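# Tuck chair under desk, park cart in yellow bay

## Task

Roll the office chair fully underneath the desk so it finishes upright with every wheel on the floor. Move the utility cart into the yellow-taped bay so that all four of its wheels sit inside the tape lines, none touching the tape. The desk should stay roughly in its original spot, and everything on it must remain on top with no part overhanging its edges. The robot must not topple or be left leaning, or the task fails. At the end, release whatever is held and move the robot away.

## Robot and tools

ROBOT. TidyBot++: a single-arm mobile base, 0.54 m long, 0.50 m wide, 0.38 m tall, on four powered casters. It carries one seven-joint arm with a two-finger gripper. The shoulder sits 0.12 m ahead of the base centre and 0.68 m up. Cameras: base_camera (fixed on the base, 644x364) and wrist_camera (fisheye, 644x476, looks along the hand). The arm begins folded, hand pointing down, wrist poking up to 0.08 m beyond the base front.

FRAMES. Base frame: origin on the floor below the base centre, x forward, y left, z up, metres. hand_pose (the point between the finger pads) is reported in this frame; its z axis runs out along the fingers, and the fingers close along its y axis. The odometry frame is the base frame as it was when the scene began; base_odometry counts wheel turns only, so slip looks like travel, and it drifts a few cm and degrees over many moves. Heading is in rad, left positive, -3.142 to 3.142. base_tilt is in degrees, forward and right positive.

move. One action per call, with optional cameras (list of base_camera, wrist_camera, all; [] for none; omitted means all) and blocking (true/omitted: returns when everything has stopped; false: returns in about 0.5 s while motion continues). A call with no action just reports state and images.
- base: one object holding any of translate_m (forward +, -2 to 2 m), strafe_m (left +, -2 to 2 m), rotate_rad (counter-clockwise seen from above +, -6.3 to 6.3 rad). These are offsets from where the base last measured itself, along its axes at the start of the command; the base drives straight to the resulting point.
- joints: one object of absolute targets by name: joint_1_rad (any angle, positive is clockwise from above, the opposite sense to rotate_rad), joint_2_rad (-2.249 to 2.249, shoulder, 0 upright, positive leans forward), joint_3_rad (any angle), joint_4_rad (-2.579 to 2.579, elbow, 0 straight, negative bends forward when joint_3 is 3.14), joint_5_rad (any), joint_6_rad (-2.099 to 2.099, wrist), joint_7_rad (any; at 1.57 with hand down the fingers open left/right), gripper_pos (0 fully open, about 85 mm gap, to 1 fully closed). Radians. Unlimited joints go the short way, so send steps under half a turn.
- target: a single list of seven numbers, [x, y, z, qw, qx, qy, qz], an absolute hand pose in the base frame (metres, then quaternion). With target, joints may contain only gripper_pos.
- speeds: optional caps for this action only: translate_m or strafe_m 0.05 to 0.5 m/s (give only one when both are used), rotate_rad 0.1 to 1.57 rad/s.
One action lasts at most 15 s; base moves time out after 14 s. Unknown keys make the call invalid; out-of-range values get it refused.

wait(seconds 0 to 10, cameras) lets time pass without new commands. stop(cameras) brakes all your running motions. zoom_image(camera, region [x0, y0, x1, y1] in pixels, max 504x504) enlarges part of the latest image. read_manual(section "licences") only returns licence text. finished_scene(scene: the current scene number) ends the scene; the goal must hold without the robot.

RESULT LINES. "pictures" lists the order of the images. "move" says done or the worst status. base_status, joint_status and hand_status give each motion's ending: done, moving, off_target (resting away from target, maybe still pushing), stopped, contact_stop, time_out, not_followed, torque_fault, limit_stop_at_motor_heat. "joint command not followed" or "pose unreachable" means a check held back the arm; "cause:" explains self-collision. hand_target is where the hand would be with every joint at its target. motor_effort is percent of maximum torque (peak in brackets). on_its_own lists unrequested actions. ARM HIT flags a hard hit on the base or the arm itself. Motor temperatures are given per joint; MOTOR HOT appears at 60 °C and an over-temperature stop at 75 °C. A contact_stop, time_out, refusal or torque fault cancels the remaining move/wait/finished_scene calls in that reply.

PRACTICE. Hand targets usually land within about 3 cm; correct by adding (wanted - reported) to the previous target. To hold still, resend hand_target, not hand_pose. The arm sags under load and does not avoid obstacles. Poses low and forward close to the base can go wrong or strike the base. A downward-pointing hand reaches at most about 0.94 m high, only near the base. Gripper at 1 squeezes 100 to 150 N; done at 1 means it grasped nothing, off_target means it holds something.

AVOID. Tipping: do not drive or turn while the arm is snagged above about 0.6 m, do not push or pull hard sideways with a raised hand, and do not swing a stretched arm. Backing off or retracting the arm rights a slight lean. A blocked base keeps shoving until it times out. Avoid drops, releasing moving parts, slams, hard hits, very hard pushes, heavy twisting or pulling on the gripper, and squeezing things that rest on a surface. Torque limits: 104.5 N m for joints 1 to 4, 51.3 N m for 5 to 7. Holding loads or straining stretched out heats motors. The world keeps running while you think, and brief external tugs may occur. Faster completion is better.

Each tool is called after ">>>" by a JSON object that holds its "op" and its "data".

## Session

>>> {"op": "move", "data": {}}

Scene clock: 0.00 s.
Motor temperatures (°C): [32 32 28 34 40 36 42]
base_odometry: x=+0.000 y=+0.000 heading=+0.000
base_tilt: forward=-0.3 right=-0.1
base_status: not commanded
joint_positions: joint_1_rad=+0.005 joint_2_rad=-0.362 joint_3_rad=+3.111 joint_4_rad=-2.514 joint_5_rad=+0.027 joint_6_rad=-0.918 joint_7_rad=+1.601 gripper_pos=+0.000
joint_status: not commanded
motor_effort: joint_1_rad=-1 joint_2_rad=-1 joint_3_rad=+0 joint_4_rad=+15 joint_5_rad=+0 joint_6_rad=+1 joint_7_rad=+0
hand_pose: x=+0.2546 y=-0.0030 z=+0.5921 quat_wxyz=(+0.017, +0.999, +0.035, +0.035) (m; base frame)
hand_target: x=+0.2545 y=-0.0030 z=+0.5921 quat_wxyz=(+0.017, +0.999, +0.035, +0.035) (m; base frame)
hand_status: not commanded
pictures: base_camera, wrist_camera

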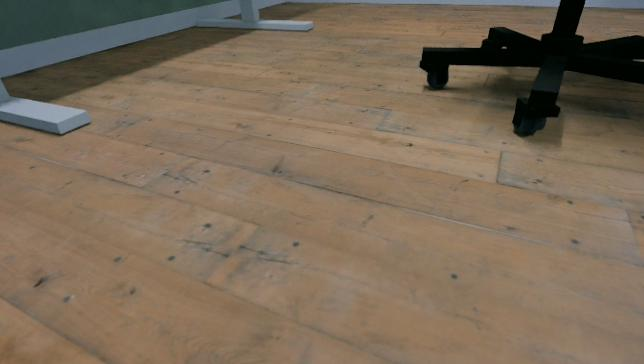

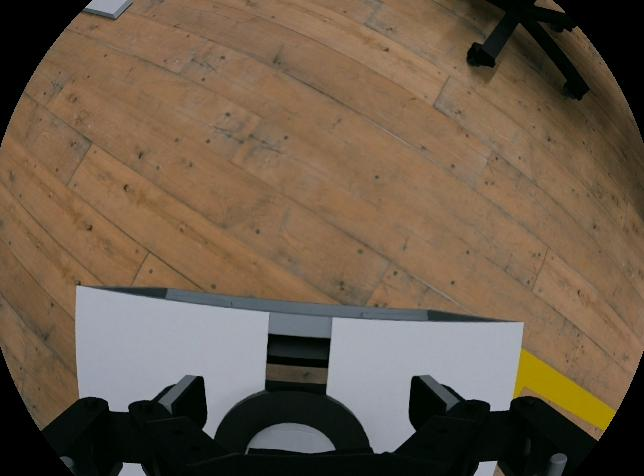

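>>> {"op": "move", "data": {"joints": {"joint_6_rad":0.35}}}

>>> {"op": "move", "data": {"joints": {"joint_1_rad":1.4}, "cameras": ["wrist_camera"]}}

>>> {"op": "move", "data": {"joints": {"joint_1_rad":2.8}, "cameras": ["wrist_camera"]}}

>>> {"op": "move", "data": {"joints": {"joint_1_rad":-1.4}, "cameras": ["wrist_camera"]}}

Scene clock: 11.37 s.
Motor temperatures (°C): [32 32 28 34 40 36 42]
move: done
base_odometry: x=+0.000 y=+0.000 heading=+0.000
base_tilt: forward=-0.3 right=-0.2
base_status: not commanded
joint_positions: joint_1_rad=+0.005 joint_2_rad=-0.362 joint_3_rad=+3.111 joint_4_rad=-2.514 joint_5_rad=+0.027 joint_6_rad=+0.302 joint_7_rad=+1.601 gripper_pos=+0.000
joint_status: all done
motor_effort: joint_1_rad=+0(1) joint_2_rad=-6(6) joint_3_rad=+1(1) joint_4_rad=+20(20) joint_5_rad=+0(2) joint_6_rad=+9(9) joint_7_rad=+0(1)
hand_pose: x=+0.5315 y=+0.0153 z=+0.8170 quat_wxyz=(+0.011, +0.798, +0.038, +0.602) (m; base frame)
hand_target: x=+0.5351 y=+0.0159 z=+0.8309 quat_wxyz=(+0.010, +0.783, +0.037, +0.620) (m; base frame)
hand_status: not commanded
pictures: base_camera, wrist_camera

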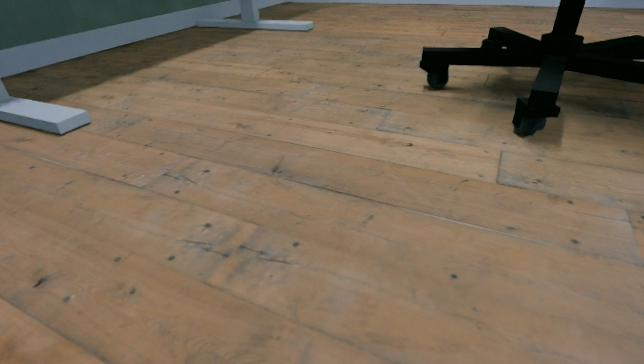

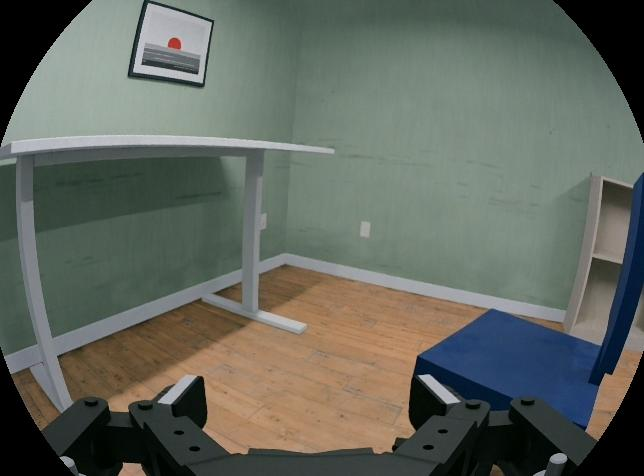

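Scene clock: 14.00 s.
Motor temperatures (°C): [32 32 28 34 40 36 42]
move: done
base_odometry: x=+0.000 y=+0.000 heading=+0.000
base_tilt: forward=-0.3 right=-0.1
base_status: not commanded
joint_positions: joint_1_rad=+1.378 joint_2_rad=-0.362 joint_3_rad=+3.111 joint_4_rad=-2.514 joint_5_rad=+0.027 joint_6_rad=+0.302 joint_7_rad=+1.601 gripper_pos=+0.000
joint_status: all done
motor_effort: joint_1_rad=-1(3) joint_2_rad=-6(6) joint_3_rad=+1(1) joint_4_rad=+20(21) joint_5_rad=+1(2) joint_6_rad=+9(9) joint_7_rad=+0(1)
hand_pose: x=+0.2151 y=-0.4015 z=+0.8170 quat_wxyz=(+0.390, +0.641, -0.476, +0.459) (m; base frame)
hand_target: x=+0.2072 y=-0.4069 z=+0.8309 quat_wxyz=(+0.407, +0.624, -0.475, +0.469) (m; base frame)
hand_status: not commanded
pictures: wrist_camera

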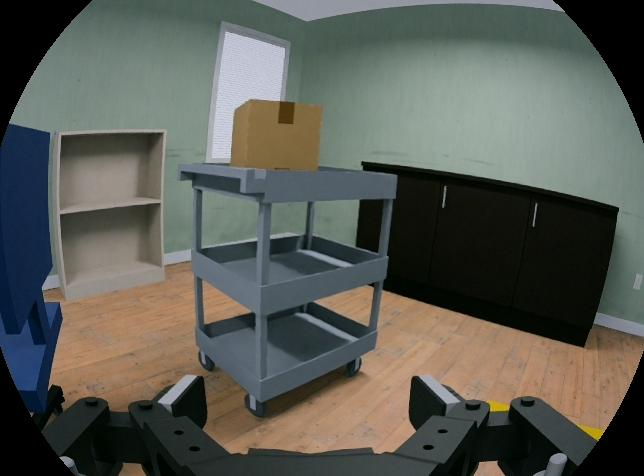

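Scene clock: 16.67 s.
Motor temperatures (°C): [32 32 28 34 40 36 42]
move: done
base_odometry: x=+0.000 y=+0.000 heading=+0.000
base_tilt: forward=-0.3 right=-0.1
base_status: not commanded
joint_positions: joint_1_rad=+2.778 joint_2_rad=-0.362 joint_3_rad=+3.111 joint_4_rad=-2.514 joint_5_rad=+0.027 joint_6_rad=+0.302 joint_7_rad=+1.601 gripper_pos=+0.000
joint_status: all done
motor_effort: joint_1_rad=-1(3) joint_2_rad=-6(6) joint_3_rad=+1(1) joint_4_rad=+20(21) joint_5_rad=+1(2) joint_6_rad=+9(9) joint_7_rad=+0(1)
hand_pose: x=-0.2603 y=-0.1629 z=+0.8170 quat_wxyz=(+0.594, +0.183, -0.777, +0.100) (m; base frame)
hand_target: x=-0.2670 y=-0.1561 z=+0.8309 quat_wxyz=(+0.613, +0.172, -0.765, +0.097) (m; base frame)
hand_status: not commanded
pictures: wrist_camera

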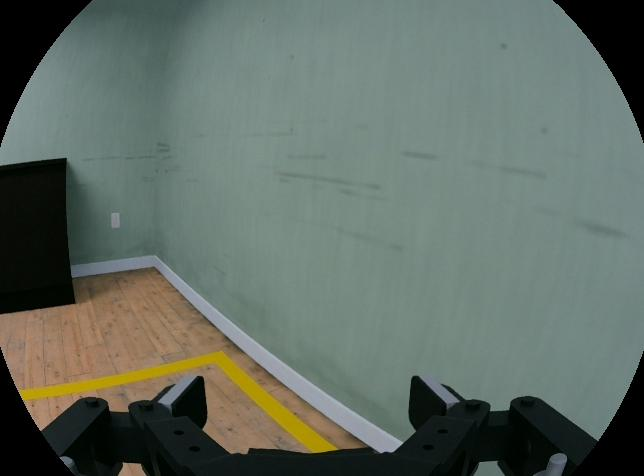

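Scene clock: 19.83 s.
Motor temperatures (°C): [32 32 28 34 40 36 42]
move: done
base_odometry: x=+0.000 y=+0.000 heading=+0.000
base_tilt: forward=-0.3 right=-0.1
base_status: not commanded
joint_positions: joint_1_rad=+4.861 joint_2_rad=-0.362 joint_3_rad=+3.111 joint_4_rad=-2.514 joint_5_rad=+0.027 joint_6_rad=+0.302 joint_7_rad=+1.601 gripper_pos=+0.000
joint_status: all done
motor_effort: joint_1_rad=-1(2) joint_2_rad=-6(6) joint_3_rad=+1(1) joint_4_rad=+20(21) joint_5_rad=+1(2) joint_6_rad=+9(9) joint_7_rad=+0(1)
hand_pose: x=+0.1630 y=+0.4105 z=+0.8170 quat_wxyz=(+0.386, -0.578, -0.550, -0.462) (m; base frame)
hand_target: x=+0.1722 y=+0.4130 z=+0.8309 quat_wxyz=(+0.393, -0.574, -0.535, -0.480) (m; base frame)
hand_status: not commanded
pictures: wrist_camera

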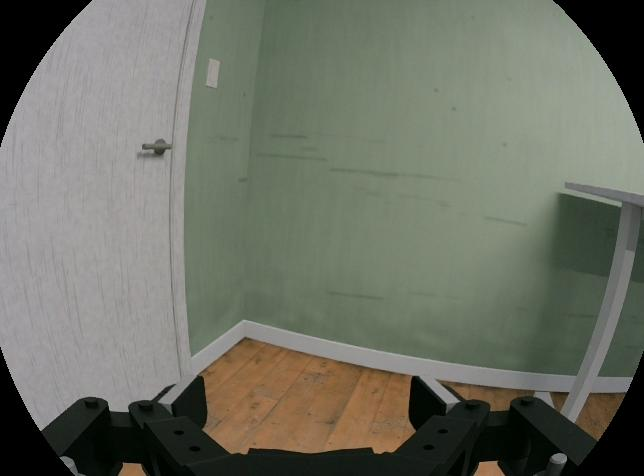

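>>> {"op": "move", "data": {"joints": {"joint_1_rad":2.1,"joint_6_rad":-0.1}, "cameras": ["wrist_camera"]}}

>>> {"op": "move", "data": {"joints": {"joint_1_rad":3.1}, "cameras": ["wrist_camera"]}}

>>> {"op": "move", "data": {"joints": {"joint_1_rad":0.7}}}

Scene clock: 87.60 s.
Motor temperatures (°C): [32 32 28 34 39 36 42]
move: done
base_odometry: x=+0.000 y=+0.000 heading=+0.000
base_tilt: forward=-0.3 right=-0.1
base_status: not commanded
joint_positions: joint_1_rad=+2.123 joint_2_rad=-0.362 joint_3_rad=+3.111 joint_4_rad=-2.514 joint_5_rad=+0.027 joint_6_rad=-0.036 joint_7_rad=+1.601 gripper_pos=+0.000
joint_status: all done
motor_effort: joint_1_rad=-1(2) joint_2_rad=-5(6) joint_3_rad=+0(1) joint_4_rad=+19(21) joint_5_rad=+1(2) joint_6_rad=+7(9) joint_7_rad=+0(1)
hand_pose: x=-0.0633 y=-0.3190 z=+0.7225 quat_wxyz=(+0.406, +0.468, -0.755, +0.214) (m; base frame)
hand_target: x=-0.0507 y=-0.3119 z=+0.7063 quat_wxyz=(+0.379, +0.484, -0.762, +0.203) (m; base frame)
hand_status: not commanded
pictures: wrist_camera

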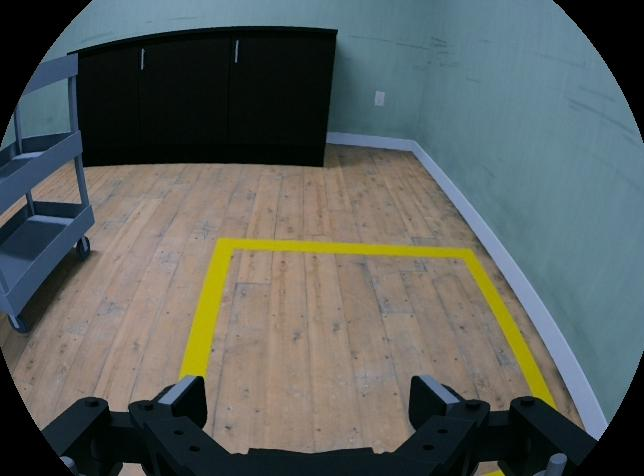

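Scene clock: 89.90 s.
Motor temperatures (°C): [32 32 28 34 39 36 42]
move: done
base_odometry: x=+0.000 y=+0.000 heading=+0.000
base_tilt: forward=-0.3 right=-0.1
base_status: not commanded
joint_positions: joint_1_rad=+3.078 joint_2_rad=-0.362 joint_3_rad=+3.111 joint_4_rad=-2.514 joint_5_rad=+0.027 joint_6_rad=-0.038 joint_7_rad=+1.601 gripper_pos=+0.000
joint_status: all done
motor_effort: joint_1_rad=-1(3) joint_2_rad=-5(5) joint_3_rad=+1(1) joint_4_rad=+19(20) joint_5_rad=+1(2) joint_6_rad=+7(8) joint_7_rad=+0(1)
hand_pose: x=-0.2464 y=-0.0355 z=+0.7222 quat_wxyz=(+0.458, +0.069, -0.886, +0.003) (m; base frame)
hand_target: x=-0.2352 y=-0.0257 z=+0.7063 quat_wxyz=(+0.430, +0.059, -0.901, -0.003) (m; base frame)
hand_status: not commanded
pictures: wrist_camera

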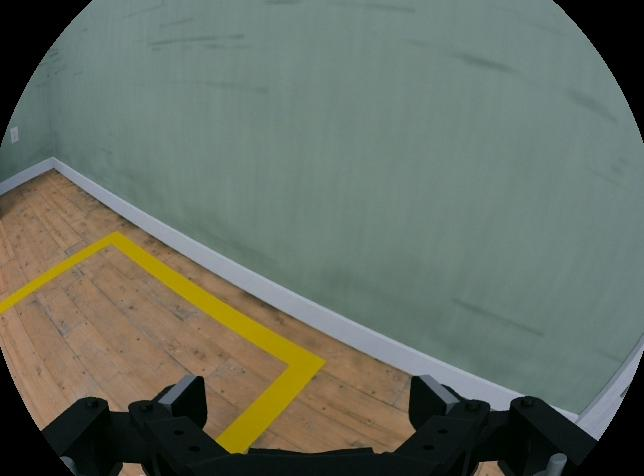

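Scene clock: 93.30 s.
Motor temperatures (°C): [32 32 28 34 39 36 42]
move: done
base_odometry: x=+0.000 y=+0.000 heading=+0.000
base_tilt: forward=-0.3 right=-0.1
base_status: not commanded
joint_positions: joint_1_rad=+0.723 joint_2_rad=-0.362 joint_3_rad=+3.111 joint_4_rad=-2.514 joint_5_rad=+0.027 joint_6_rad=-0.038 joint_7_rad=+1.601 gripper_pos=+0.000
joint_status: all done
motor_effort: joint_1_rad=-1(3) joint_2_rad=-5(5) joint_3_rad=+0(1) joint_4_rad=+20(20) joint_5_rad=+1(2) joint_6_rad=+8(8) joint_7_rad=+0(1)
hand_pose: x=+0.4021 y=-0.2337 z=+0.7221 quat_wxyz=(+0.173, +0.845, -0.276, +0.424) (m; base frame)
hand_target: x=+0.3975 y=-0.2203 z=+0.7063 quat_wxyz=(+0.159, +0.861, -0.271, +0.400) (m; base frame)
hand_status: not commanded
pictures: base_camera, wrist_camera

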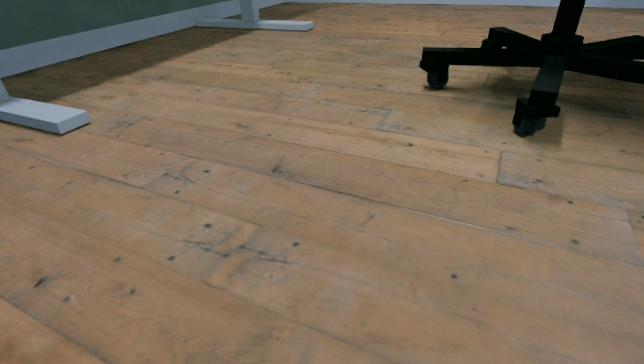

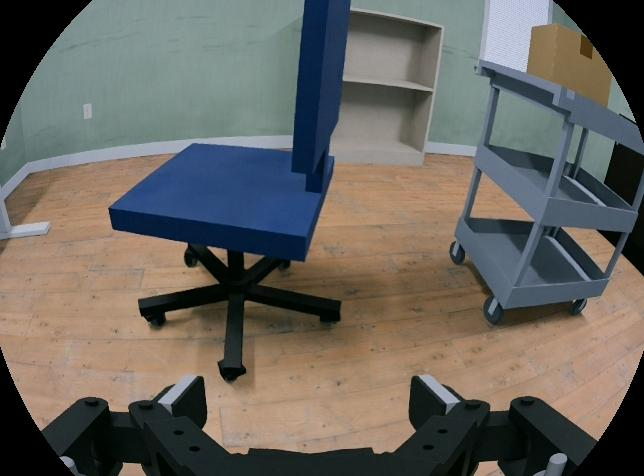

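>>> {"op": "move", "data": {"joints": {"joint_1_rad":3.1}, "base": {"translate_m":-0.35,"strafe_m":-1.5}, "cameras": []}}

>>> {"op": "move", "data": {"base": {"translate_m":0.6,"strafe_m":-0.75}, "cameras": []}}

>>> {"op": "move", "data": {"base": {"translate_m":0.95,"strafe_m":0.2}, "cameras": []}}

>>> {"op": "move", "data": {"base": {"rotate_rad":2.58}, "joints": {"joint_1_rad":0}}}

Scene clock: 222.27 s.
Motor temperatures (°C): [32 32 28 34 39 36 42]
move: done
base_odometry: x=-0.350 y=-1.500 heading=+0.000
base_tilt: forward=-0.4 right=-0.1
base_status: done
joint_positions: joint_1_rad=+3.077 joint_2_rad=-0.362 joint_3_rad=+3.111 joint_4_rad=-2.514 joint_5_rad=+0.027 joint_6_rad=-0.039 joint_7_rad=+1.601 gripper_pos=+0.000
joint_status: all done
motor_effort: joint_1_rad=-1(3) joint_2_rad=-5(6) joint_3_rad=+0(2) joint_4_rad=+19(20) joint_5_rad=+1(2) joint_6_rad=+7(8) joint_7_rad=+0(1)
hand_pose: x=-0.2462 y=-0.0355 z=+0.7218 quat_wxyz=(+0.458, +0.069, -0.886, +0.003) (m; base frame)
hand_target: x=-0.2352 y=-0.0257 z=+0.7063 quat_wxyz=(+0.430, +0.059, -0.901, -0.003) (m; base frame)
hand_status: not commanded
pictures: none
No camera images: "cameras" was empty.

Scene clock: 225.13 s.
Motor temperatures (°C): [32 32 28 34 39 36 42]
move: done
base_odometry: x=+0.250 y=-2.250 heading=+0.000
base_tilt: forward=-0.3 right=-0.2
base_status: done
joint_positions: joint_1_rad=+3.081 joint_2_rad=-0.363 joint_3_rad=+3.110 joint_4_rad=-2.514 joint_5_rad=+0.027 joint_6_rad=-0.042 joint_7_rad=+1.601 gripper_pos=+0.000
joint_status: not commanded
motor_effort: joint_1_rad=-1(3) joint_2_rad=-5(10) joint_3_rad=+1(3) joint_4_rad=+20(21) joint_5_rad=+1(2) joint_6_rad=+8(8) joint_7_rad=+0(1)
hand_pose: x=-0.2458 y=-0.0343 z=+0.7214 quat_wxyz=(+0.457, +0.067, -0.887, +0.002) (m; base frame)
hand_target: x=-0.2352 y=-0.0257 z=+0.7063 quat_wxyz=(+0.430, +0.059, -0.901, -0.003) (m; base frame)
hand_status: not commanded
pictures: none
No camera images: "cameras" was empty.

Scene clock: 228.40 s.
Motor temperatures (°C): [32 32 28 34 39 36 42]
move: done
base_odometry: x=+1.200 y=-2.050 heading=+0.000
base_tilt: forward=-0.3 right=-0.1
base_status: done
joint_positions: joint_1_rad=+3.082 joint_2_rad=-0.363 joint_3_rad=+3.111 joint_4_rad=-2.514 joint_5_rad=+0.027 joint_6_rad=-0.043 joint_7_rad=+1.601 gripper_pos=+0.000
joint_status: not commanded
motor_effort: joint_1_rad=-1(2) joint_2_rad=-5(10) joint_3_rad=+1(2) joint_4_rad=+19(21) joint_5_rad=+1(2) joint_6_rad=+7(8) joint_7_rad=+0(1)
hand_pose: x=-0.2456 y=-0.0338 z=+0.7212 quat_wxyz=(+0.456, +0.067, -0.887, +0.002) (m; base frame)
hand_target: x=-0.2352 y=-0.0257 z=+0.7063 quat_wxyz=(+0.430, +0.059, -0.901, -0.003) (m; base frame)
hand_status: not commanded
pictures: none
No camera images: "cameras" was empty.

Scene clock: 232.30 s.
Motor temperatures (°C): [32 32 28 34 39 36 42]
move: done
base_odometry: x=+1.200 y=-2.050 heading=+2.579
base_tilt: forward=-0.4 right=-0.1
base_status: done
joint_positions: joint_1_rad=+0.023 joint_2_rad=-0.361 joint_3_rad=+3.119 joint_4_rad=-2.510 joint_5_rad=+0.028 joint_6_rad=-0.060 joint_7_rad=+1.601 gripper_pos=+0.000
joint_status: all done
motor_effort: joint_1_rad=-1(13) joint_2_rad=-5(9) joint_3_rad=+1(12) joint_4_rad=+19(31) joint_5_rad=+1(2) joint_6_rad=+7(16) joint_7_rad=+0(2)
hand_pose: x=+0.4836 y=+0.0006 z=+0.7184 quat_wxyz=(+0.018, +0.893, +0.027, +0.450) (m; base frame)
hand_target: x=+0.4739 y=+0.0110 z=+0.7063 quat_wxyz=(+0.012, +0.902, +0.040, +0.430) (m; base frame)
hand_status: not commanded
pictures: base_camera, wrist_camera

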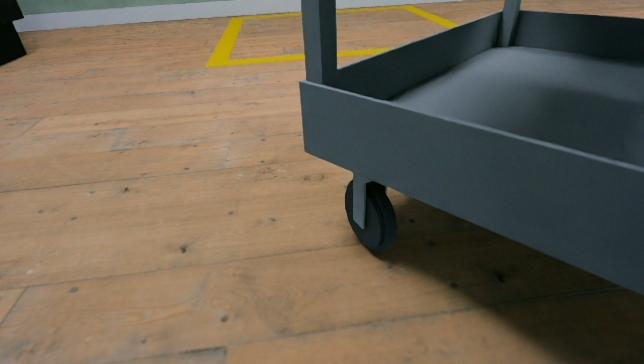

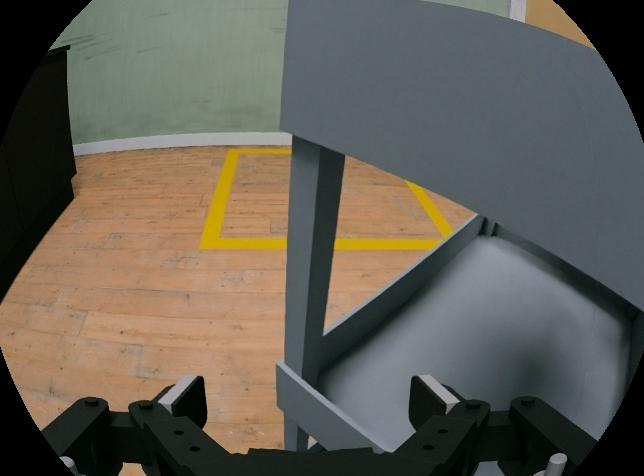

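>>> {"op": "move", "data": {"base": {"translate_m":-0.4,"strafe_m":-0.2}, "joints": {"joint_1_rad":0.4}}}

Scene clock: 267.73 s.
Motor temperatures (°C): [32 32 28 34 39 36 42]
move: time_out
base_odometry: x=+1.548 y=-2.085 heading=+2.598
base_tilt: forward=-0.3 right=-0.1
base_status: translate_m time_out (by the wheels' count: -0.313 of -0.400); strafe_m time_out (by the wheels' count: -0.156 of -0.200)
joint_positions: joint_1_rad=+0.387 joint_2_rad=-0.368 joint_3_rad=+3.116 joint_4_rad=-2.514 joint_5_rad=+0.028 joint_6_rad=-0.065 joint_7_rad=+1.601 gripper_pos=+0.000
joint_status: all done
motor_effort: joint_1_rad=-1(6) joint_2_rad=-5(15) joint_3_rad=+1(9) joint_4_rad=+19(26) joint_5_rad=+1(2) joint_6_rad=+7(10) joint_7_rad=+0(1)
hand_pose: x=+0.4577 y=-0.1273 z=+0.7172 quat_wxyz=(+0.099, +0.884, -0.134, +0.438) (m; base frame)
hand_target: x=+0.4502 y=-0.1281 z=+0.7063 quat_wxyz=(+0.097, +0.892, -0.140, +0.419) (m; base frame)
hand_status: not commanded
pictures: base_camera, wrist_camera

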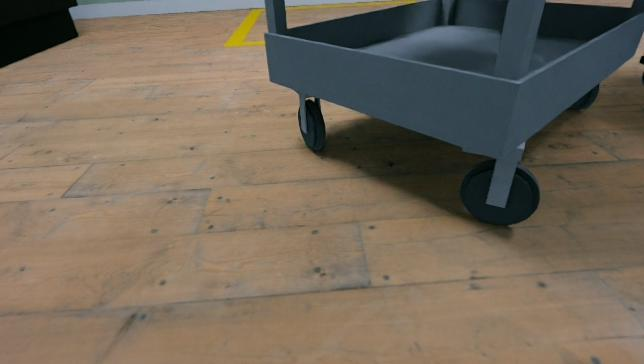

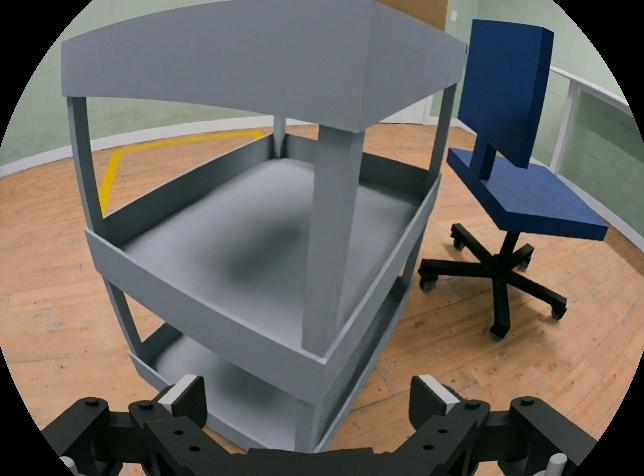

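>>> {"op": "move", "data": {"base": {"translate_m":0.3,"strafe_m":-0.49}, "joints": {"joint_1_rad":0.0}, "cameras": []}}

>>> {"op": "move", "data": {"base": {"rotate_rad":0.177}}}

Scene clock: 313.43 s.
Motor temperatures (°C): [32 32 28 34 39 36 42]
move: done
base_odometry: x=+1.544 y=-1.510 heading=+2.598
base_tilt: forward=-0.3 right=+0.0
base_status: done
joint_positions: joint_1_rad=-0.009 joint_2_rad=-0.369 joint_3_rad=+3.106 joint_4_rad=-2.520 joint_5_rad=+0.028 joint_6_rad=-0.088 joint_7_rad=+1.601 gripper_pos=+0.000
joint_status: all done
motor_effort: joint_1_rad=-1(23) joint_2_rad=-4(11) joint_3_rad=+1(20) joint_4_rad=+20(33) joint_5_rad=+1(2) joint_6_rad=+7(17) joint_7_rad=+0(2)
hand_pose: x=+0.4737 y=+0.0160 z=+0.7086 quat_wxyz=(+0.010, +0.899, +0.048, +0.436) (m; base frame)
hand_target: x=+0.4739 y=+0.0110 z=+0.7063 quat_wxyz=(+0.012, +0.902, +0.040, +0.430) (m; base frame)
hand_status: not commanded
pictures: none
No camera images: "cameras" was empty.

Scene clock: 314.40 s.
Motor temperatures (°C): [32 32 28 34 39 36 42]
move: done
base_odometry: x=+1.544 y=-1.510 heading=+2.776
base_tilt: forward=-0.3 right=-0.1
base_status: done
joint_positions: joint_1_rad=-0.009 joint_2_rad=-0.369 joint_3_rad=+3.106 joint_4_rad=-2.520 joint_5_rad=+0.028 joint_6_rad=-0.088 joint_7_rad=+1.601 gripper_pos=+0.000
joint_status: not commanded
motor_effort: joint_1_rad=-1(2) joint_2_rad=-5(5) joint_3_rad=+1(1) joint_4_rad=+19(20) joint_5_rad=+2(2) joint_6_rad=+7(8) joint_7_rad=+0(0)
hand_pose: x=+0.4737 y=+0.0160 z=+0.7086 quat_wxyz=(+0.010, +0.899, +0.048, +0.436) (m; base frame)
hand_target: x=+0.4739 y=+0.0110 z=+0.7063 quat_wxyz=(+0.012, +0.902, +0.040, +0.430) (m; base frame)
hand_status: not commanded
pictures: base_camera, wrist_camera

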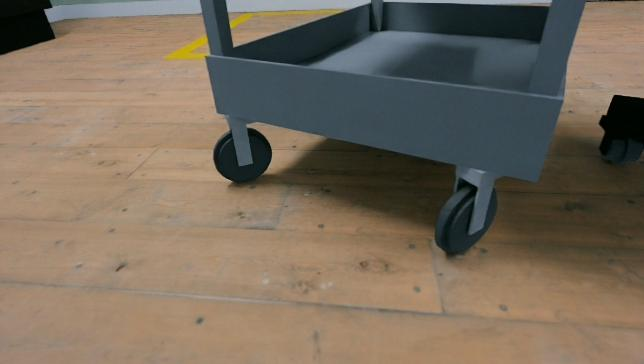

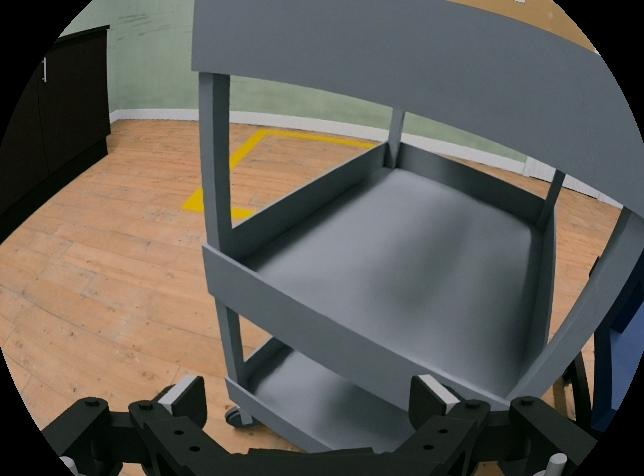

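>>> {"op": "move", "data": {"base": {"strafe_m":-0.12}, "cameras": []}}

>>> {"op": "move", "data": {"base": {"translate_m":0.65}, "speeds": {"translate_m":0.2}}}

Scene clock: 335.40 s.
Motor temperatures (°C): [32 32 28 34 39 36 42]
move: done
base_odometry: x=+1.587 y=-1.398 heading=+2.776
base_tilt: forward=-0.2 right=-0.1
base_status: done
joint_positions: joint_1_rad=-0.009 joint_2_rad=-0.369 joint_3_rad=+3.106 joint_4_rad=-2.520 joint_5_rad=+0.028 joint_6_rad=-0.088 joint_7_rad=+1.601 gripper_pos=+0.000
joint_status: not commanded
motor_effort: joint_1_rad=-1(1) joint_2_rad=-4(5) joint_3_rad=+0(2) joint_4_rad=+19(20) joint_5_rad=+1(2) joint_6_rad=+7(7) joint_7_rad=+0(0)
hand_pose: x=+0.4737 y=+0.0159 z=+0.7086 quat_wxyz=(+0.010, +0.899, +0.047, +0.436) (m; base frame)
hand_target: x=+0.4739 y=+0.0110 z=+0.7063 quat_wxyz=(+0.012, +0.902, +0.040, +0.430) (m; base frame)
hand_status: not commanded
pictures: none
No camera images: "cameras" was empty.

Scene clock: 339.37 s.
Motor temperatures (°C): [32 32 28 34 39 36 42]
move: done
base_odometry: x=+0.980 y=-1.166 heading=+2.777
base_tilt: forward=-0.3 right=-0.1
base_status: done
joint_positions: joint_1_rad=+0.003 joint_2_rad=-0.368 joint_3_rad=+3.117 joint_4_rad=-2.528 joint_5_rad=+0.028 joint_6_rad=-0.097 joint_7_rad=+1.601 gripper_pos=+0.000
joint_status: not commanded
motor_effort: joint_1_rad=-1(8) joint_2_rad=-5(11) joint_3_rad=+0(7) joint_4_rad=+19(38) joint_5_rad=+1(4) joint_6_rad=+7(17) joint_7_rad=+0(4)
hand_pose: x=+0.4695 y=+0.0076 z=+0.7026 quat_wxyz=(+0.013, +0.903, +0.036, +0.428) (m; base frame)
hand_target: x=+0.4739 y=+0.0110 z=+0.7063 quat_wxyz=(+0.012, +0.902, +0.040, +0.430) (m; base frame)
hand_status: not commanded
pictures: base_camera, wrist_camera

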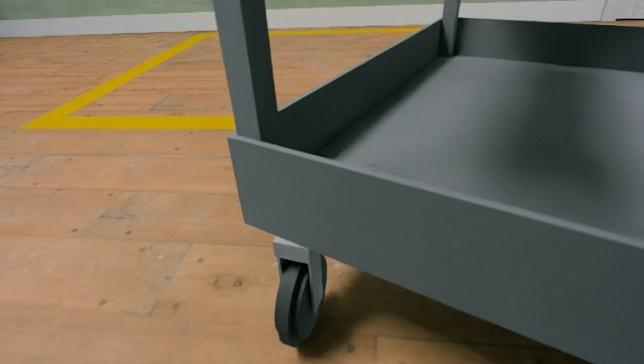

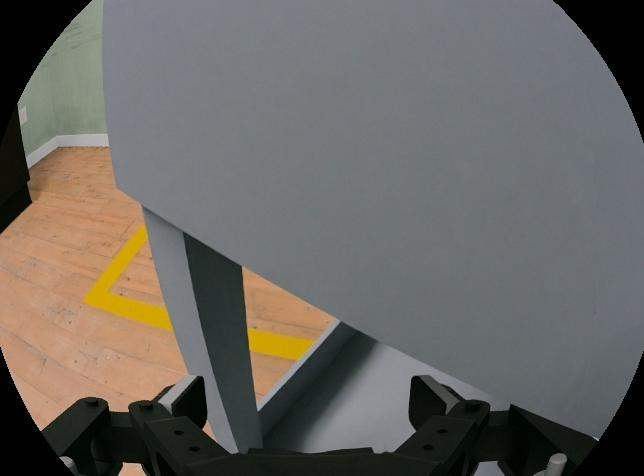

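>>> {"op": "move", "data": {"base": {"translate_m":-0.4,"strafe_m":-0.2}, "joints": {"joint_1_rad":0.5}}}

Scene clock: 353.50 s.
Motor temperatures (°C): [32 32 28 34 39 36 42]
move: done
base_odometry: x=+1.425 y=-1.121 heading=+2.777
base_tilt: forward=-0.3 right=+0.0
base_status: done
joint_positions: joint_1_rad=+0.478 joint_2_rad=-0.368 joint_3_rad=+3.117 joint_4_rad=-2.527 joint_5_rad=+0.028 joint_6_rad=-0.097 joint_7_rad=+1.601 gripper_pos=+0.000
joint_status: all done
motor_effort: joint_1_rad=-1(3) joint_2_rad=-5(6) joint_3_rad=+1(2) joint_4_rad=+19(20) joint_5_rad=+1(2) joint_6_rad=+7(7) joint_7_rad=+0(1)
hand_pose: x=+0.4342 y=-0.1537 z=+0.7026 quat_wxyz=(+0.114, +0.886, -0.177, +0.413) (m; base frame)
hand_target: x=+0.4357 y=-0.1605 z=+0.7063 quat_wxyz=(+0.118, +0.884, -0.184, +0.414) (m; base frame)
hand_status: not commanded
pictures: base_camera, wrist_camera

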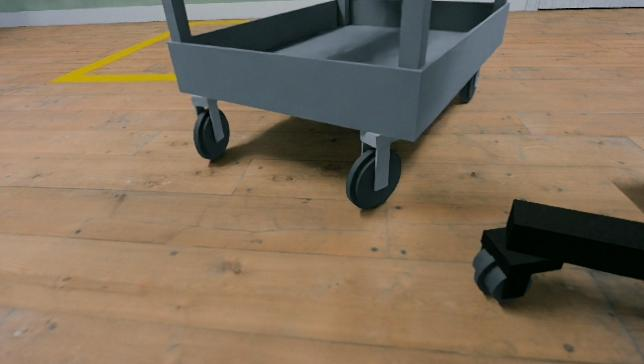

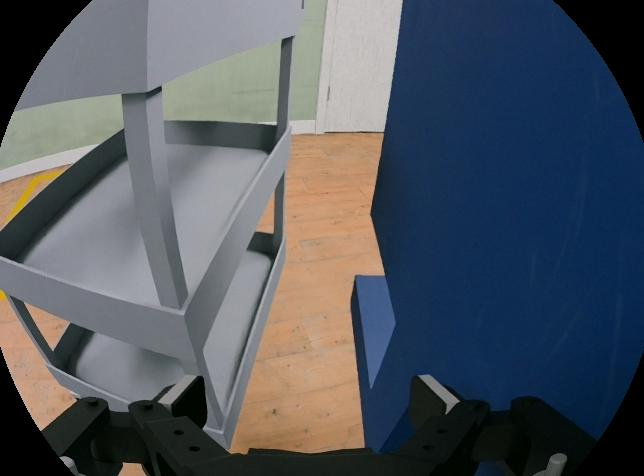

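>>> {"op": "move", "data": {"base": {"translate_m":-0.25,"strafe_m":0.25}, "joints": {"joint_1_rad":0,"joint_6_rad":0.2}, "cameras": []}}

>>> {"op": "move", "data": {"base": {"rotate_rad":-1.45}}}

Scene clock: 382.17 s.
Motor temperatures (°C): [32 32 28 34 39 36 42]
move: done
base_odometry: x=+1.569 y=-1.444 heading=+2.777
base_tilt: forward=-0.4 right=-0.1
base_status: done
joint_positions: joint_1_rad=+0.021 joint_2_rad=-0.368 joint_3_rad=+3.116 joint_4_rad=-2.527 joint_5_rad=+0.028 joint_6_rad=+0.149 joint_7_rad=+1.601 gripper_pos=+0.000
joint_status: all done
motor_effort: joint_1_rad=-1(3) joint_2_rad=-5(7) joint_3_rad=+1(2) joint_4_rad=+20(21) joint_5_rad=+1(2) joint_6_rad=+8(9) joint_7_rad=+0(0)
hand_pose: x=+0.5105 y=+0.0043 z=+0.7673 quat_wxyz=(+0.017, +0.844, +0.029, +0.536) (m; base frame)
hand_target: x=+0.5210 y=+0.0157 z=+0.7864 quat_wxyz=(+0.010, +0.827, +0.040, +0.560) (m; base frame)
hand_status: not commanded
pictures: none
No camera images: "cameras" was empty.

Scene clock: 384.43 s.
Motor temperatures (°C): [32 32 28 34 39 36 42]
move: done
base_odometry: x=+1.570 y=-1.444 heading=+1.327
base_tilt: forward=-0.3 right=-0.1
base_status: done
joint_positions: joint_1_rad=+0.018 joint_2_rad=-0.368 joint_3_rad=+3.116 joint_4_rad=-2.527 joint_5_rad=+0.028 joint_6_rad=+0.152 joint_7_rad=+1.601 gripper_pos=+0.000
joint_status: not commanded
motor_effort: joint_1_rad=-1(2) joint_2_rad=-5(6) joint_3_rad=+1(2) joint_4_rad=+20(20) joint_5_rad=+1(2) joint_6_rad=+8(8) joint_7_rad=+0(1)
hand_pose: x=+0.5108 y=+0.0055 z=+0.7681 quat_wxyz=(+0.016, +0.843, +0.030, +0.537) (m; base frame)
hand_target: x=+0.5210 y=+0.0157 z=+0.7864 quat_wxyz=(+0.010, +0.827, +0.040, +0.560) (m; base frame)
hand_status: not commanded
pictures: base_camera, wrist_camera

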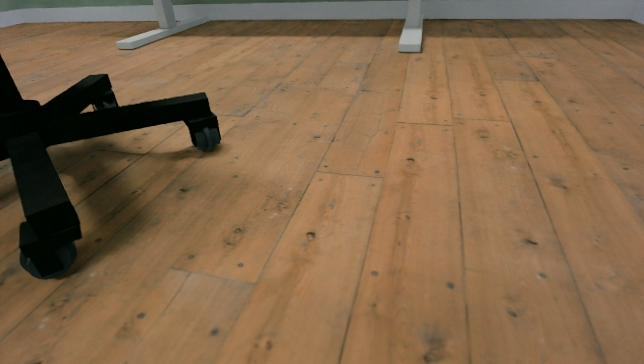

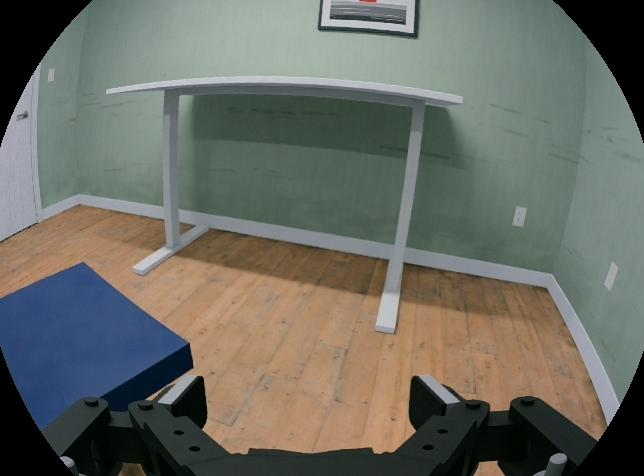

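>>> {"op": "move", "data": {"base": {"translate_m":-0.1,"strafe_m":0.45}, "joints": {"joint_1_rad":3.1}, "cameras": []}}

>>> {"op": "move", "data": {"base": {"translate_m":0.65}, "speeds": {"translate_m":0.2}}}

Scene clock: 423.27 s.
Motor temperatures (°C): [32 32 28 34 39 36 42]
move: done
base_odometry: x=+1.109 y=-1.433 heading=+1.327
base_tilt: forward=-0.3 right=-0.2
base_status: done
joint_positions: joint_1_rad=+3.077 joint_2_rad=-0.368 joint_3_rad=+3.116 joint_4_rad=-2.527 joint_5_rad=+0.028 joint_6_rad=+0.152 joint_7_rad=+1.601 gripper_pos=+0.000
joint_status: all done
motor_effort: joint_1_rad=-1(2) joint_2_rad=-5(6) joint_3_rad=+1(2) joint_4_rad=+20(21) joint_5_rad=+1(2) joint_6_rad=+8(9) joint_7_rad=+0(1)
hand_pose: x=-0.2711 y=-0.0379 z=+0.7682 quat_wxyz=(+0.537, +0.065, -0.841, +0.006) (m; base frame)
hand_target: x=-0.2820 y=-0.0324 z=+0.7864 quat_wxyz=(+0.560, +0.057, -0.826, +0.002) (m; base frame)
hand_status: not commanded
pictures: none
No camera images: "cameras" was empty.

Scene clock: 427.27 s.
Motor temperatures (°C): [32 32 28 34 39 36 42]
move: done
base_odometry: x=+1.265 y=-0.802 heading=+1.327
base_tilt: forward=-0.3 right=-0.2
base_status: done
joint_positions: joint_1_rad=+3.082 joint_2_rad=-0.357 joint_3_rad=+3.115 joint_4_rad=-2.527 joint_5_rad=+0.028 joint_6_rad=+0.154 joint_7_rad=+1.601 gripper_pos=+0.000
joint_status: not commanded
motor_effort: joint_1_rad=-1(3) joint_2_rad=-6(16) joint_3_rad=+1(3) joint_4_rad=+20(21) joint_5_rad=+0(2) joint_6_rad=+8(9) joint_7_rad=+0(1)
hand_pose: x=-0.2727 y=-0.0367 z=+0.7646 quat_wxyz=(+0.534, +0.064, -0.843, +0.005) (m; base frame)
hand_target: x=-0.2820 y=-0.0324 z=+0.7864 quat_wxyz=(+0.560, +0.057, -0.826, +0.002) (m; base frame)
hand_status: not commanded
pictures: base_camera, wrist_camera

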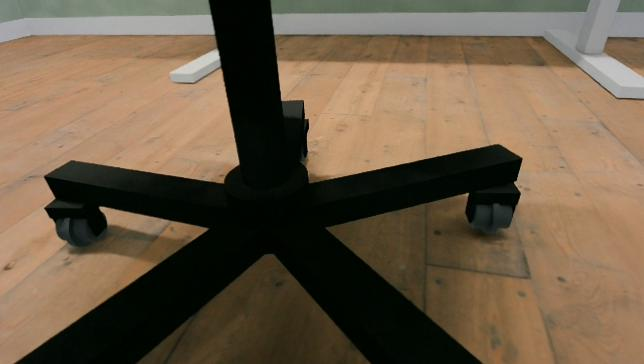

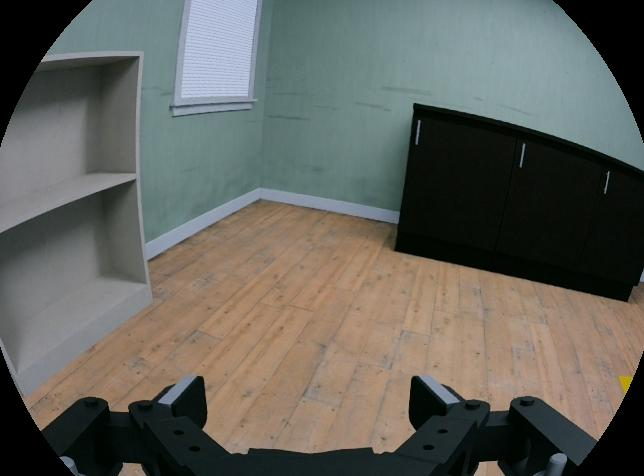

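>>> {"op": "move", "data": {"base": {"rotate_rad":-0.33}, "speeds": {"rotate_rad":0.2}, "cameras": []}}

>>> {"op": "move", "data": {"base": {"translate_m":0.45}, "speeds": {"translate_m":0.2}, "cameras": ["base_camera"]}}

Scene clock: 442.50 s.
Motor temperatures (°C): [32 32 28 34 39 36 42]
move: done
base_odometry: x=+1.265 y=-0.802 heading=+0.998
base_tilt: forward=-0.3 right=-0.1
base_status: done
joint_positions: joint_1_rad=+3.082 joint_2_rad=-0.357 joint_3_rad=+3.115 joint_4_rad=-2.527 joint_5_rad=+0.028 joint_6_rad=+0.154 joint_7_rad=+1.601 gripper_pos=+0.000
joint_status: not commanded
motor_effort: joint_1_rad=-1(2) joint_2_rad=-5(8) joint_3_rad=+0(1) joint_4_rad=+19(20) joint_5_rad=+1(1) joint_6_rad=+8(9) joint_7_rad=+1(1)
hand_pose: x=-0.2727 y=-0.0367 z=+0.7646 quat_wxyz=(+0.534, +0.064, -0.843, +0.005) (m; base frame)
hand_target: x=-0.2820 y=-0.0324 z=+0.7864 quat_wxyz=(+0.560, +0.057, -0.826, +0.002) (m; base frame)
hand_status: not commanded
pictures: none
No camera images: "cameras" was empty.

Scene clock: 445.43 s.
Motor temperatures (°C): [32 32 28 34 39 36 42]
move: done
base_odometry: x=+1.510 y=-0.424 heading=+0.997
base_tilt: forward=-0.3 right=-0.1
base_status: done
joint_positions: joint_1_rad=+3.083 joint_2_rad=-0.353 joint_3_rad=+3.115 joint_4_rad=-2.526 joint_5_rad=+0.028 joint_6_rad=+0.155 joint_7_rad=+1.601 gripper_pos=+0.000
joint_status: not commanded
motor_effort: joint_1_rad=-1(2) joint_2_rad=-6(16) joint_3_rad=+0(1) joint_4_rad=+20(21) joint_5_rad=+0(2) joint_6_rad=+8(9) joint_7_rad=+0(1)
hand_pose: x=-0.2732 y=-0.0364 z=+0.7637 quat_wxyz=(+0.533, +0.063, -0.844, +0.005) (m; base frame)
hand_target: x=-0.2820 y=-0.0324 z=+0.7864 quat_wxyz=(+0.560, +0.057, -0.826, +0.002) (m; base frame)
hand_status: not commanded
pictures: base_camera

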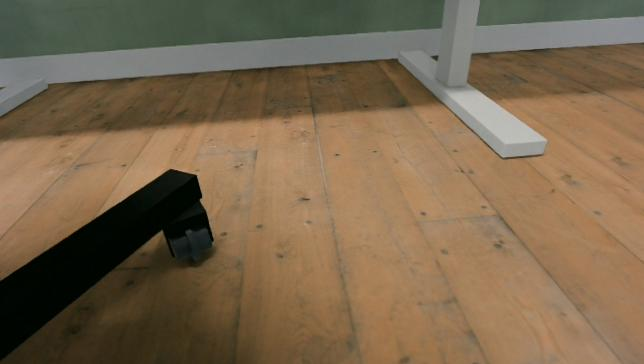

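>>> {"op": "move", "data": {"base": {"translate_m":-0.45}, "cameras": []}}

>>> {"op": "move", "data": {"base": {"strafe_m":0.3,"rotate_rad":0.2}, "joints": {"joint_1_rad":-0.6,"joint_6_rad":0.0}}}

Scene clock: 468.33 s.
Motor temperatures (°C): [32 32 28 34 39 36 42]
move: done
base_odometry: x=+1.265 y=-0.802 heading=+0.997
base_tilt: forward=-0.3 right=-0.1
base_status: done
joint_positions: joint_1_rad=+3.083 joint_2_rad=-0.357 joint_3_rad=+3.115 joint_4_rad=-2.525 joint_5_rad=+0.028 joint_6_rad=+0.155 joint_7_rad=+1.601 gripper_pos=+0.000
joint_status: not commanded
motor_effort: joint_1_rad=+0(1) joint_2_rad=-5(9) joint_3_rad=+1(1) joint_4_rad=+20(21) joint_5_rad=+1(2) joint_6_rad=+8(9) joint_7_rad=+0(1)
hand_pose: x=-0.2734 y=-0.0364 z=+0.7660 quat_wxyz=(+0.535, +0.063, -0.843, +0.005) (m; base frame)
hand_target: x=-0.2820 y=-0.0324 z=+0.7864 quat_wxyz=(+0.560, +0.057, -0.826, +0.002) (m; base frame)
hand_status: not commanded
pictures: none
No camera images: "cameras" was empty.

Scene clock: 471.87 s.
Motor temperatures (°C): [32 32 28 34 39 36 42]
move: done
base_odometry: x=+1.013 y=-0.639 heading=+1.197
base_tilt: forward=-0.3 right=-0.2
base_status: done
joint_positions: joint_1_rad=+5.660 joint_2_rad=-0.358 joint_3_rad=+3.108 joint_4_rad=-2.524 joint_5_rad=+0.028 joint_6_rad=+0.063 joint_7_rad=+1.601 gripper_pos=+0.000
joint_status: all done
motor_effort: joint_1_rad=-1(18) joint_2_rad=-5(9) joint_3_rad=+1(17) joint_4_rad=+20(21) joint_5_rad=+0(3) joint_6_rad=+8(10) joint_7_rad=+0(1)
hand_pose: x=+0.4196 y=+0.2339 z=+0.7418 quat_wxyz=(+0.142, -0.812, -0.306, -0.476) (m; base frame)
hand_target: x=+0.4199 y=+0.2211 z=+0.7314 quat_wxyz=(+0.129, -0.828, -0.298, -0.457) (m; base frame)
hand_status: not commanded
pictures: base_camera, wrist_camera

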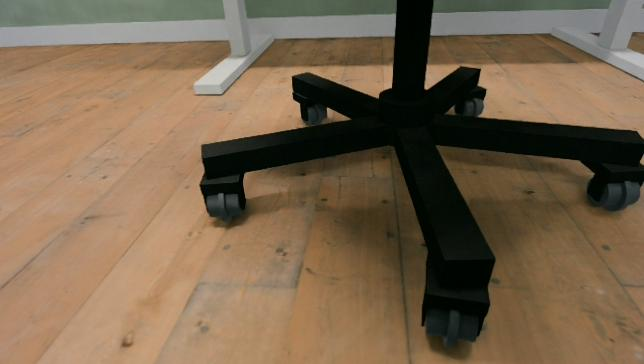

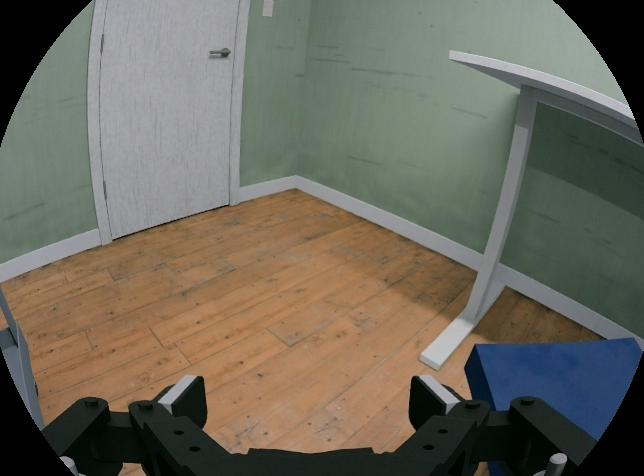

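>>> {"op": "move", "data": {"base": {"strafe_m":-0.16,"rotate_rad":-0.1}, "joints": {"joint_1_rad":3.1}, "cameras": []}}

>>> {"op": "move", "data": {"base": {"translate_m":0.5}, "speeds": {"translate_m":0.2}, "cameras": ["base_camera"]}}

Scene clock: 489.57 s.
Motor temperatures (°C): [32 32 28 34 39 36 42]
move: done
base_odometry: x=+1.162 y=-0.697 heading=+1.096
base_tilt: forward=-0.3 right=-0.1
base_status: done
joint_positions: joint_1_rad=+3.123 joint_2_rad=-0.359 joint_3_rad=+3.108 joint_4_rad=-2.524 joint_5_rad=+0.028 joint_6_rad=+0.060 joint_7_rad=+1.601 gripper_pos=+0.000
joint_status: all done
motor_effort: joint_1_rad=-1(2) joint_2_rad=-5(8) joint_3_rad=+1(2) joint_4_rad=+19(20) joint_5_rad=+1(2) joint_6_rad=+8(8) joint_7_rad=+0(1)
hand_pose: x=-0.2607 y=-0.0217 z=+0.7410 quat_wxyz=(+0.495, +0.050, -0.867, -0.006) (m; base frame)
hand_target: x=-0.2534 y=-0.0281 z=+0.7314 quat_wxyz=(+0.475, +0.059, -0.878, -0.002) (m; base frame)
hand_status: not commanded
pictures: none
No camera images: "cameras" was empty.

Scene clock: 492.77 s.
Motor temperatures (°C): [32 32 28 34 39 36 42]
move: done
base_odometry: x=+1.391 y=-0.253 heading=+1.096
base_tilt: forward=-0.3 right=-0.1
base_status: done
joint_positions: joint_1_rad=+3.121 joint_2_rad=-0.360 joint_3_rad=+3.108 joint_4_rad=-2.523 joint_5_rad=+0.028 joint_6_rad=+0.058 joint_7_rad=+1.601 gripper_pos=+0.000
joint_status: not commanded
motor_effort: joint_1_rad=-1(2) joint_2_rad=-5(9) joint_3_rad=+1(2) joint_4_rad=+19(22) joint_5_rad=+1(2) joint_6_rad=+8(9) joint_7_rad=+0(1)
hand_pose: x=-0.2604 y=-0.0222 z=+0.7411 quat_wxyz=(+0.495, +0.051, -0.867, -0.006) (m; base frame)
hand_target: x=-0.2534 y=-0.0281 z=+0.7314 quat_wxyz=(+0.475, +0.059, -0.878, -0.002) (m; base frame)
hand_status: not commanded
pictures: base_camera

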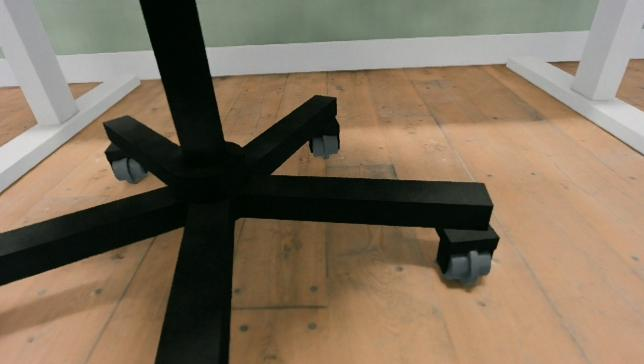

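>>> {"op": "move", "data": {"base": {"translate_m":-0.15}, "cameras": []}}

>>> {"op": "move", "data": {"base": {"strafe_m":0.26,"rotate_rad":-0.22}, "cameras": []}}

>>> {"op": "move", "data": {"base": {"translate_m":0.43}, "speeds": {"translate_m":0.2}, "cameras": ["base_camera"]}}

Scene clock: 512.50 s.
Motor temperatures (°C): [32 32 28 34 39 36 42]
move: done
base_odometry: x=+1.322 y=-0.386 heading=+1.095
base_tilt: forward=-0.3 right=-0.1
base_status: done
joint_positions: joint_1_rad=+3.120 joint_2_rad=-0.359 joint_3_rad=+3.108 joint_4_rad=-2.523 joint_5_rad=+0.028 joint_6_rad=+0.058 joint_7_rad=+1.601 gripper_pos=+0.000
joint_status: not commanded
motor_effort: joint_1_rad=-1(1) joint_2_rad=-5(8) joint_3_rad=+1(1) joint_4_rad=+19(21) joint_5_rad=+1(2) joint_6_rad=+8(8) joint_7_rad=+0(1)
hand_pose: x=-0.2605 y=-0.0226 z=+0.7411 quat_wxyz=(+0.495, +0.051, -0.867, -0.006) (m; base frame)
hand_target: x=-0.2534 y=-0.0281 z=+0.7314 quat_wxyz=(+0.475, +0.059, -0.878, -0.002) (m; base frame)
hand_status: not commanded
pictures: none
No camera images: "cameras" was empty.

Scene clock: 514.23 s.
Motor temperatures (°C): [32 32 28 34 39 36 42]
move: done
base_odometry: x=+1.091 y=-0.267 heading=+0.874
base_tilt: forward=-0.4 right=-0.1
base_status: done
joint_positions: joint_1_rad=+3.118 joint_2_rad=-0.359 joint_3_rad=+3.108 joint_4_rad=-2.523 joint_5_rad=+0.028 joint_6_rad=+0.058 joint_7_rad=+1.601 gripper_pos=+0.000
joint_status: not commanded
motor_effort: joint_1_rad=-1(2) joint_2_rad=-5(6) joint_3_rad=+1(2) joint_4_rad=+20(20) joint_5_rad=+1(2) joint_6_rad=+8(8) joint_7_rad=+0(1)
hand_pose: x=-0.2604 y=-0.0232 z=+0.7411 quat_wxyz=(+0.495, +0.052, -0.867, -0.005) (m; base frame)
hand_target: x=-0.2534 y=-0.0281 z=+0.7314 quat_wxyz=(+0.475, +0.059, -0.878, -0.002) (m; base frame)
hand_status: not commanded
pictures: none
No camera images: "cameras" was empty.

Scene clock: 517.07 s.
Motor temperatures (°C): [32 32 28 34 39 36 42]
move: done
base_odometry: x=+1.367 y=+0.063 heading=+0.874
base_tilt: forward=-0.3 right=+0.0
base_status: done
joint_positions: joint_1_rad=+3.097 joint_2_rad=-0.357 joint_3_rad=+3.107 joint_4_rad=-2.523 joint_5_rad=+0.028 joint_6_rad=+0.055 joint_7_rad=+1.601 gripper_pos=+0.000
joint_status: not commanded
motor_effort: joint_1_rad=-1(8) joint_2_rad=-6(19) joint_3_rad=+1(3) joint_4_rad=+20(21) joint_5_rad=+1(2) joint_6_rad=+8(9) joint_7_rad=+0(1)
hand_pose: x=-0.2596 y=-0.0315 z=+0.7397 quat_wxyz=(+0.493, +0.062, -0.868, +0.000) (m; base frame)
hand_target: x=-0.2534 y=-0.0281 z=+0.7314 quat_wxyz=(+0.475, +0.059, -0.878, -0.002) (m; base frame)
hand_status: not commanded
pictures: base_camera

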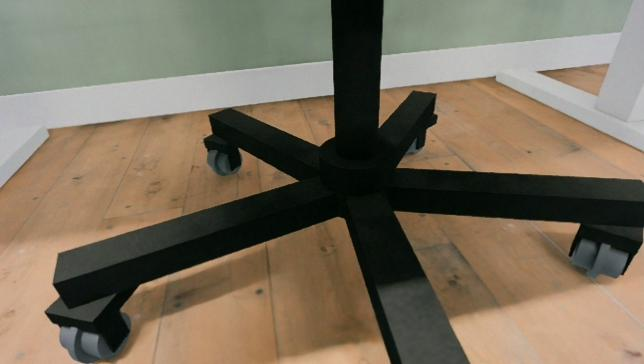

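>>> {"op": "move", "data": {"joints": {"joint_2_rad":0.1}, "cameras": []}}

>>> {"op": "move", "data": {"base": {"translate_m":0.3}, "speeds": {"translate_m":0.15}, "cameras": ["base_camera"]}}

>>> {"op": "move", "data": {"base": {"translate_m":-0.8}, "cameras": []}}

>>> {"op": "move", "data": {"joints": {"joint_1_rad":0,"joint_2_rad":-0.36,"joint_6_rad":0.2}, "base": {"rotate_rad":0.3}}}

Scene clock: 545.53 s.
Motor temperatures (°C): [32 32 28 34 39 36 42]
move: done
base_odometry: x=+1.367 y=+0.063 heading=+0.874
base_tilt: forward=-0.3 right=-0.1
base_status: not commanded
joint_positions: joint_1_rad=+3.097 joint_2_rad=+0.078 joint_3_rad=+3.107 joint_4_rad=-2.523 joint_5_rad=+0.028 joint_6_rad=+0.055 joint_7_rad=+1.601 gripper_pos=+0.000
joint_status: all done
motor_effort: joint_1_rad=-1(2) joint_2_rad=-15(16) joint_3_rad=+0(1) joint_4_rad=+13(20) joint_5_rad=+1(2) joint_6_rad=+5(8) joint_7_rad=+0(1)
hand_pose: x=-0.2486 y=-0.0310 z=+0.5742 quat_wxyz=(+0.293, +0.065, -0.954, +0.005) (m; base frame)
hand_target: x=-0.2364 y=-0.0274 z=+0.5598 quat_wxyz=(+0.261, +0.062, -0.963, +0.003) (m; base frame)
hand_status: not commanded
pictures: none
No camera images: "cameras" was empty.

Scene clock: 550.33 s.
Motor temperatures (°C): [32 32 28 34 39 36 42]
move: time_out
base_odometry: x=+1.557 y=+0.291 heading=+0.867
base_tilt: forward=-0.4 right=-0.1
base_status: translate_m time_out (by the wheels' count: +0.296 of +0.300)
joint_positions: joint_1_rad=+3.091 joint_2_rad=+0.264 joint_3_rad=+3.107 joint_4_rad=-2.520 joint_5_rad=+0.028 joint_6_rad=+0.050 joint_7_rad=+1.601 gripper_pos=+0.000
joint_status: not commanded
motor_effort: joint_1_rad=+2(6) joint_2_rad=-49(55) joint_3_rad=+0(2) joint_4_rad=+8(13) joint_5_rad=+2(2) joint_6_rad=+4(5) joint_7_rad=+0(1)
hand_pose: x=-0.2221 y=-0.0318 z=+0.5079 quat_wxyz=(+0.202, +0.068, -0.977, +0.008) (m; base frame)
hand_target: x=-0.2364 y=-0.0274 z=+0.5598 quat_wxyz=(+0.261, +0.062, -0.963, +0.003) (m; base frame)
hand_status: not commanded
pictures: base_camera

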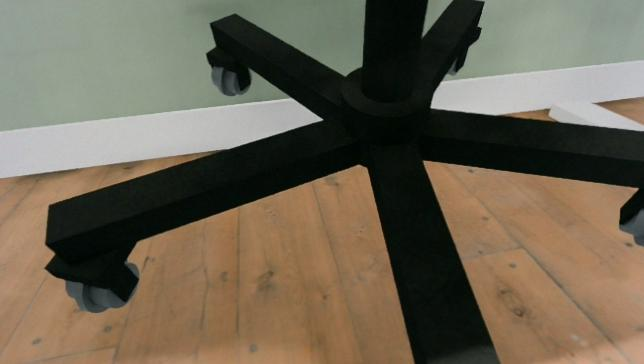

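not run: a stop that you did not command came earlier in this reply.

not run: a stop that you did not command came earlier in this reply.


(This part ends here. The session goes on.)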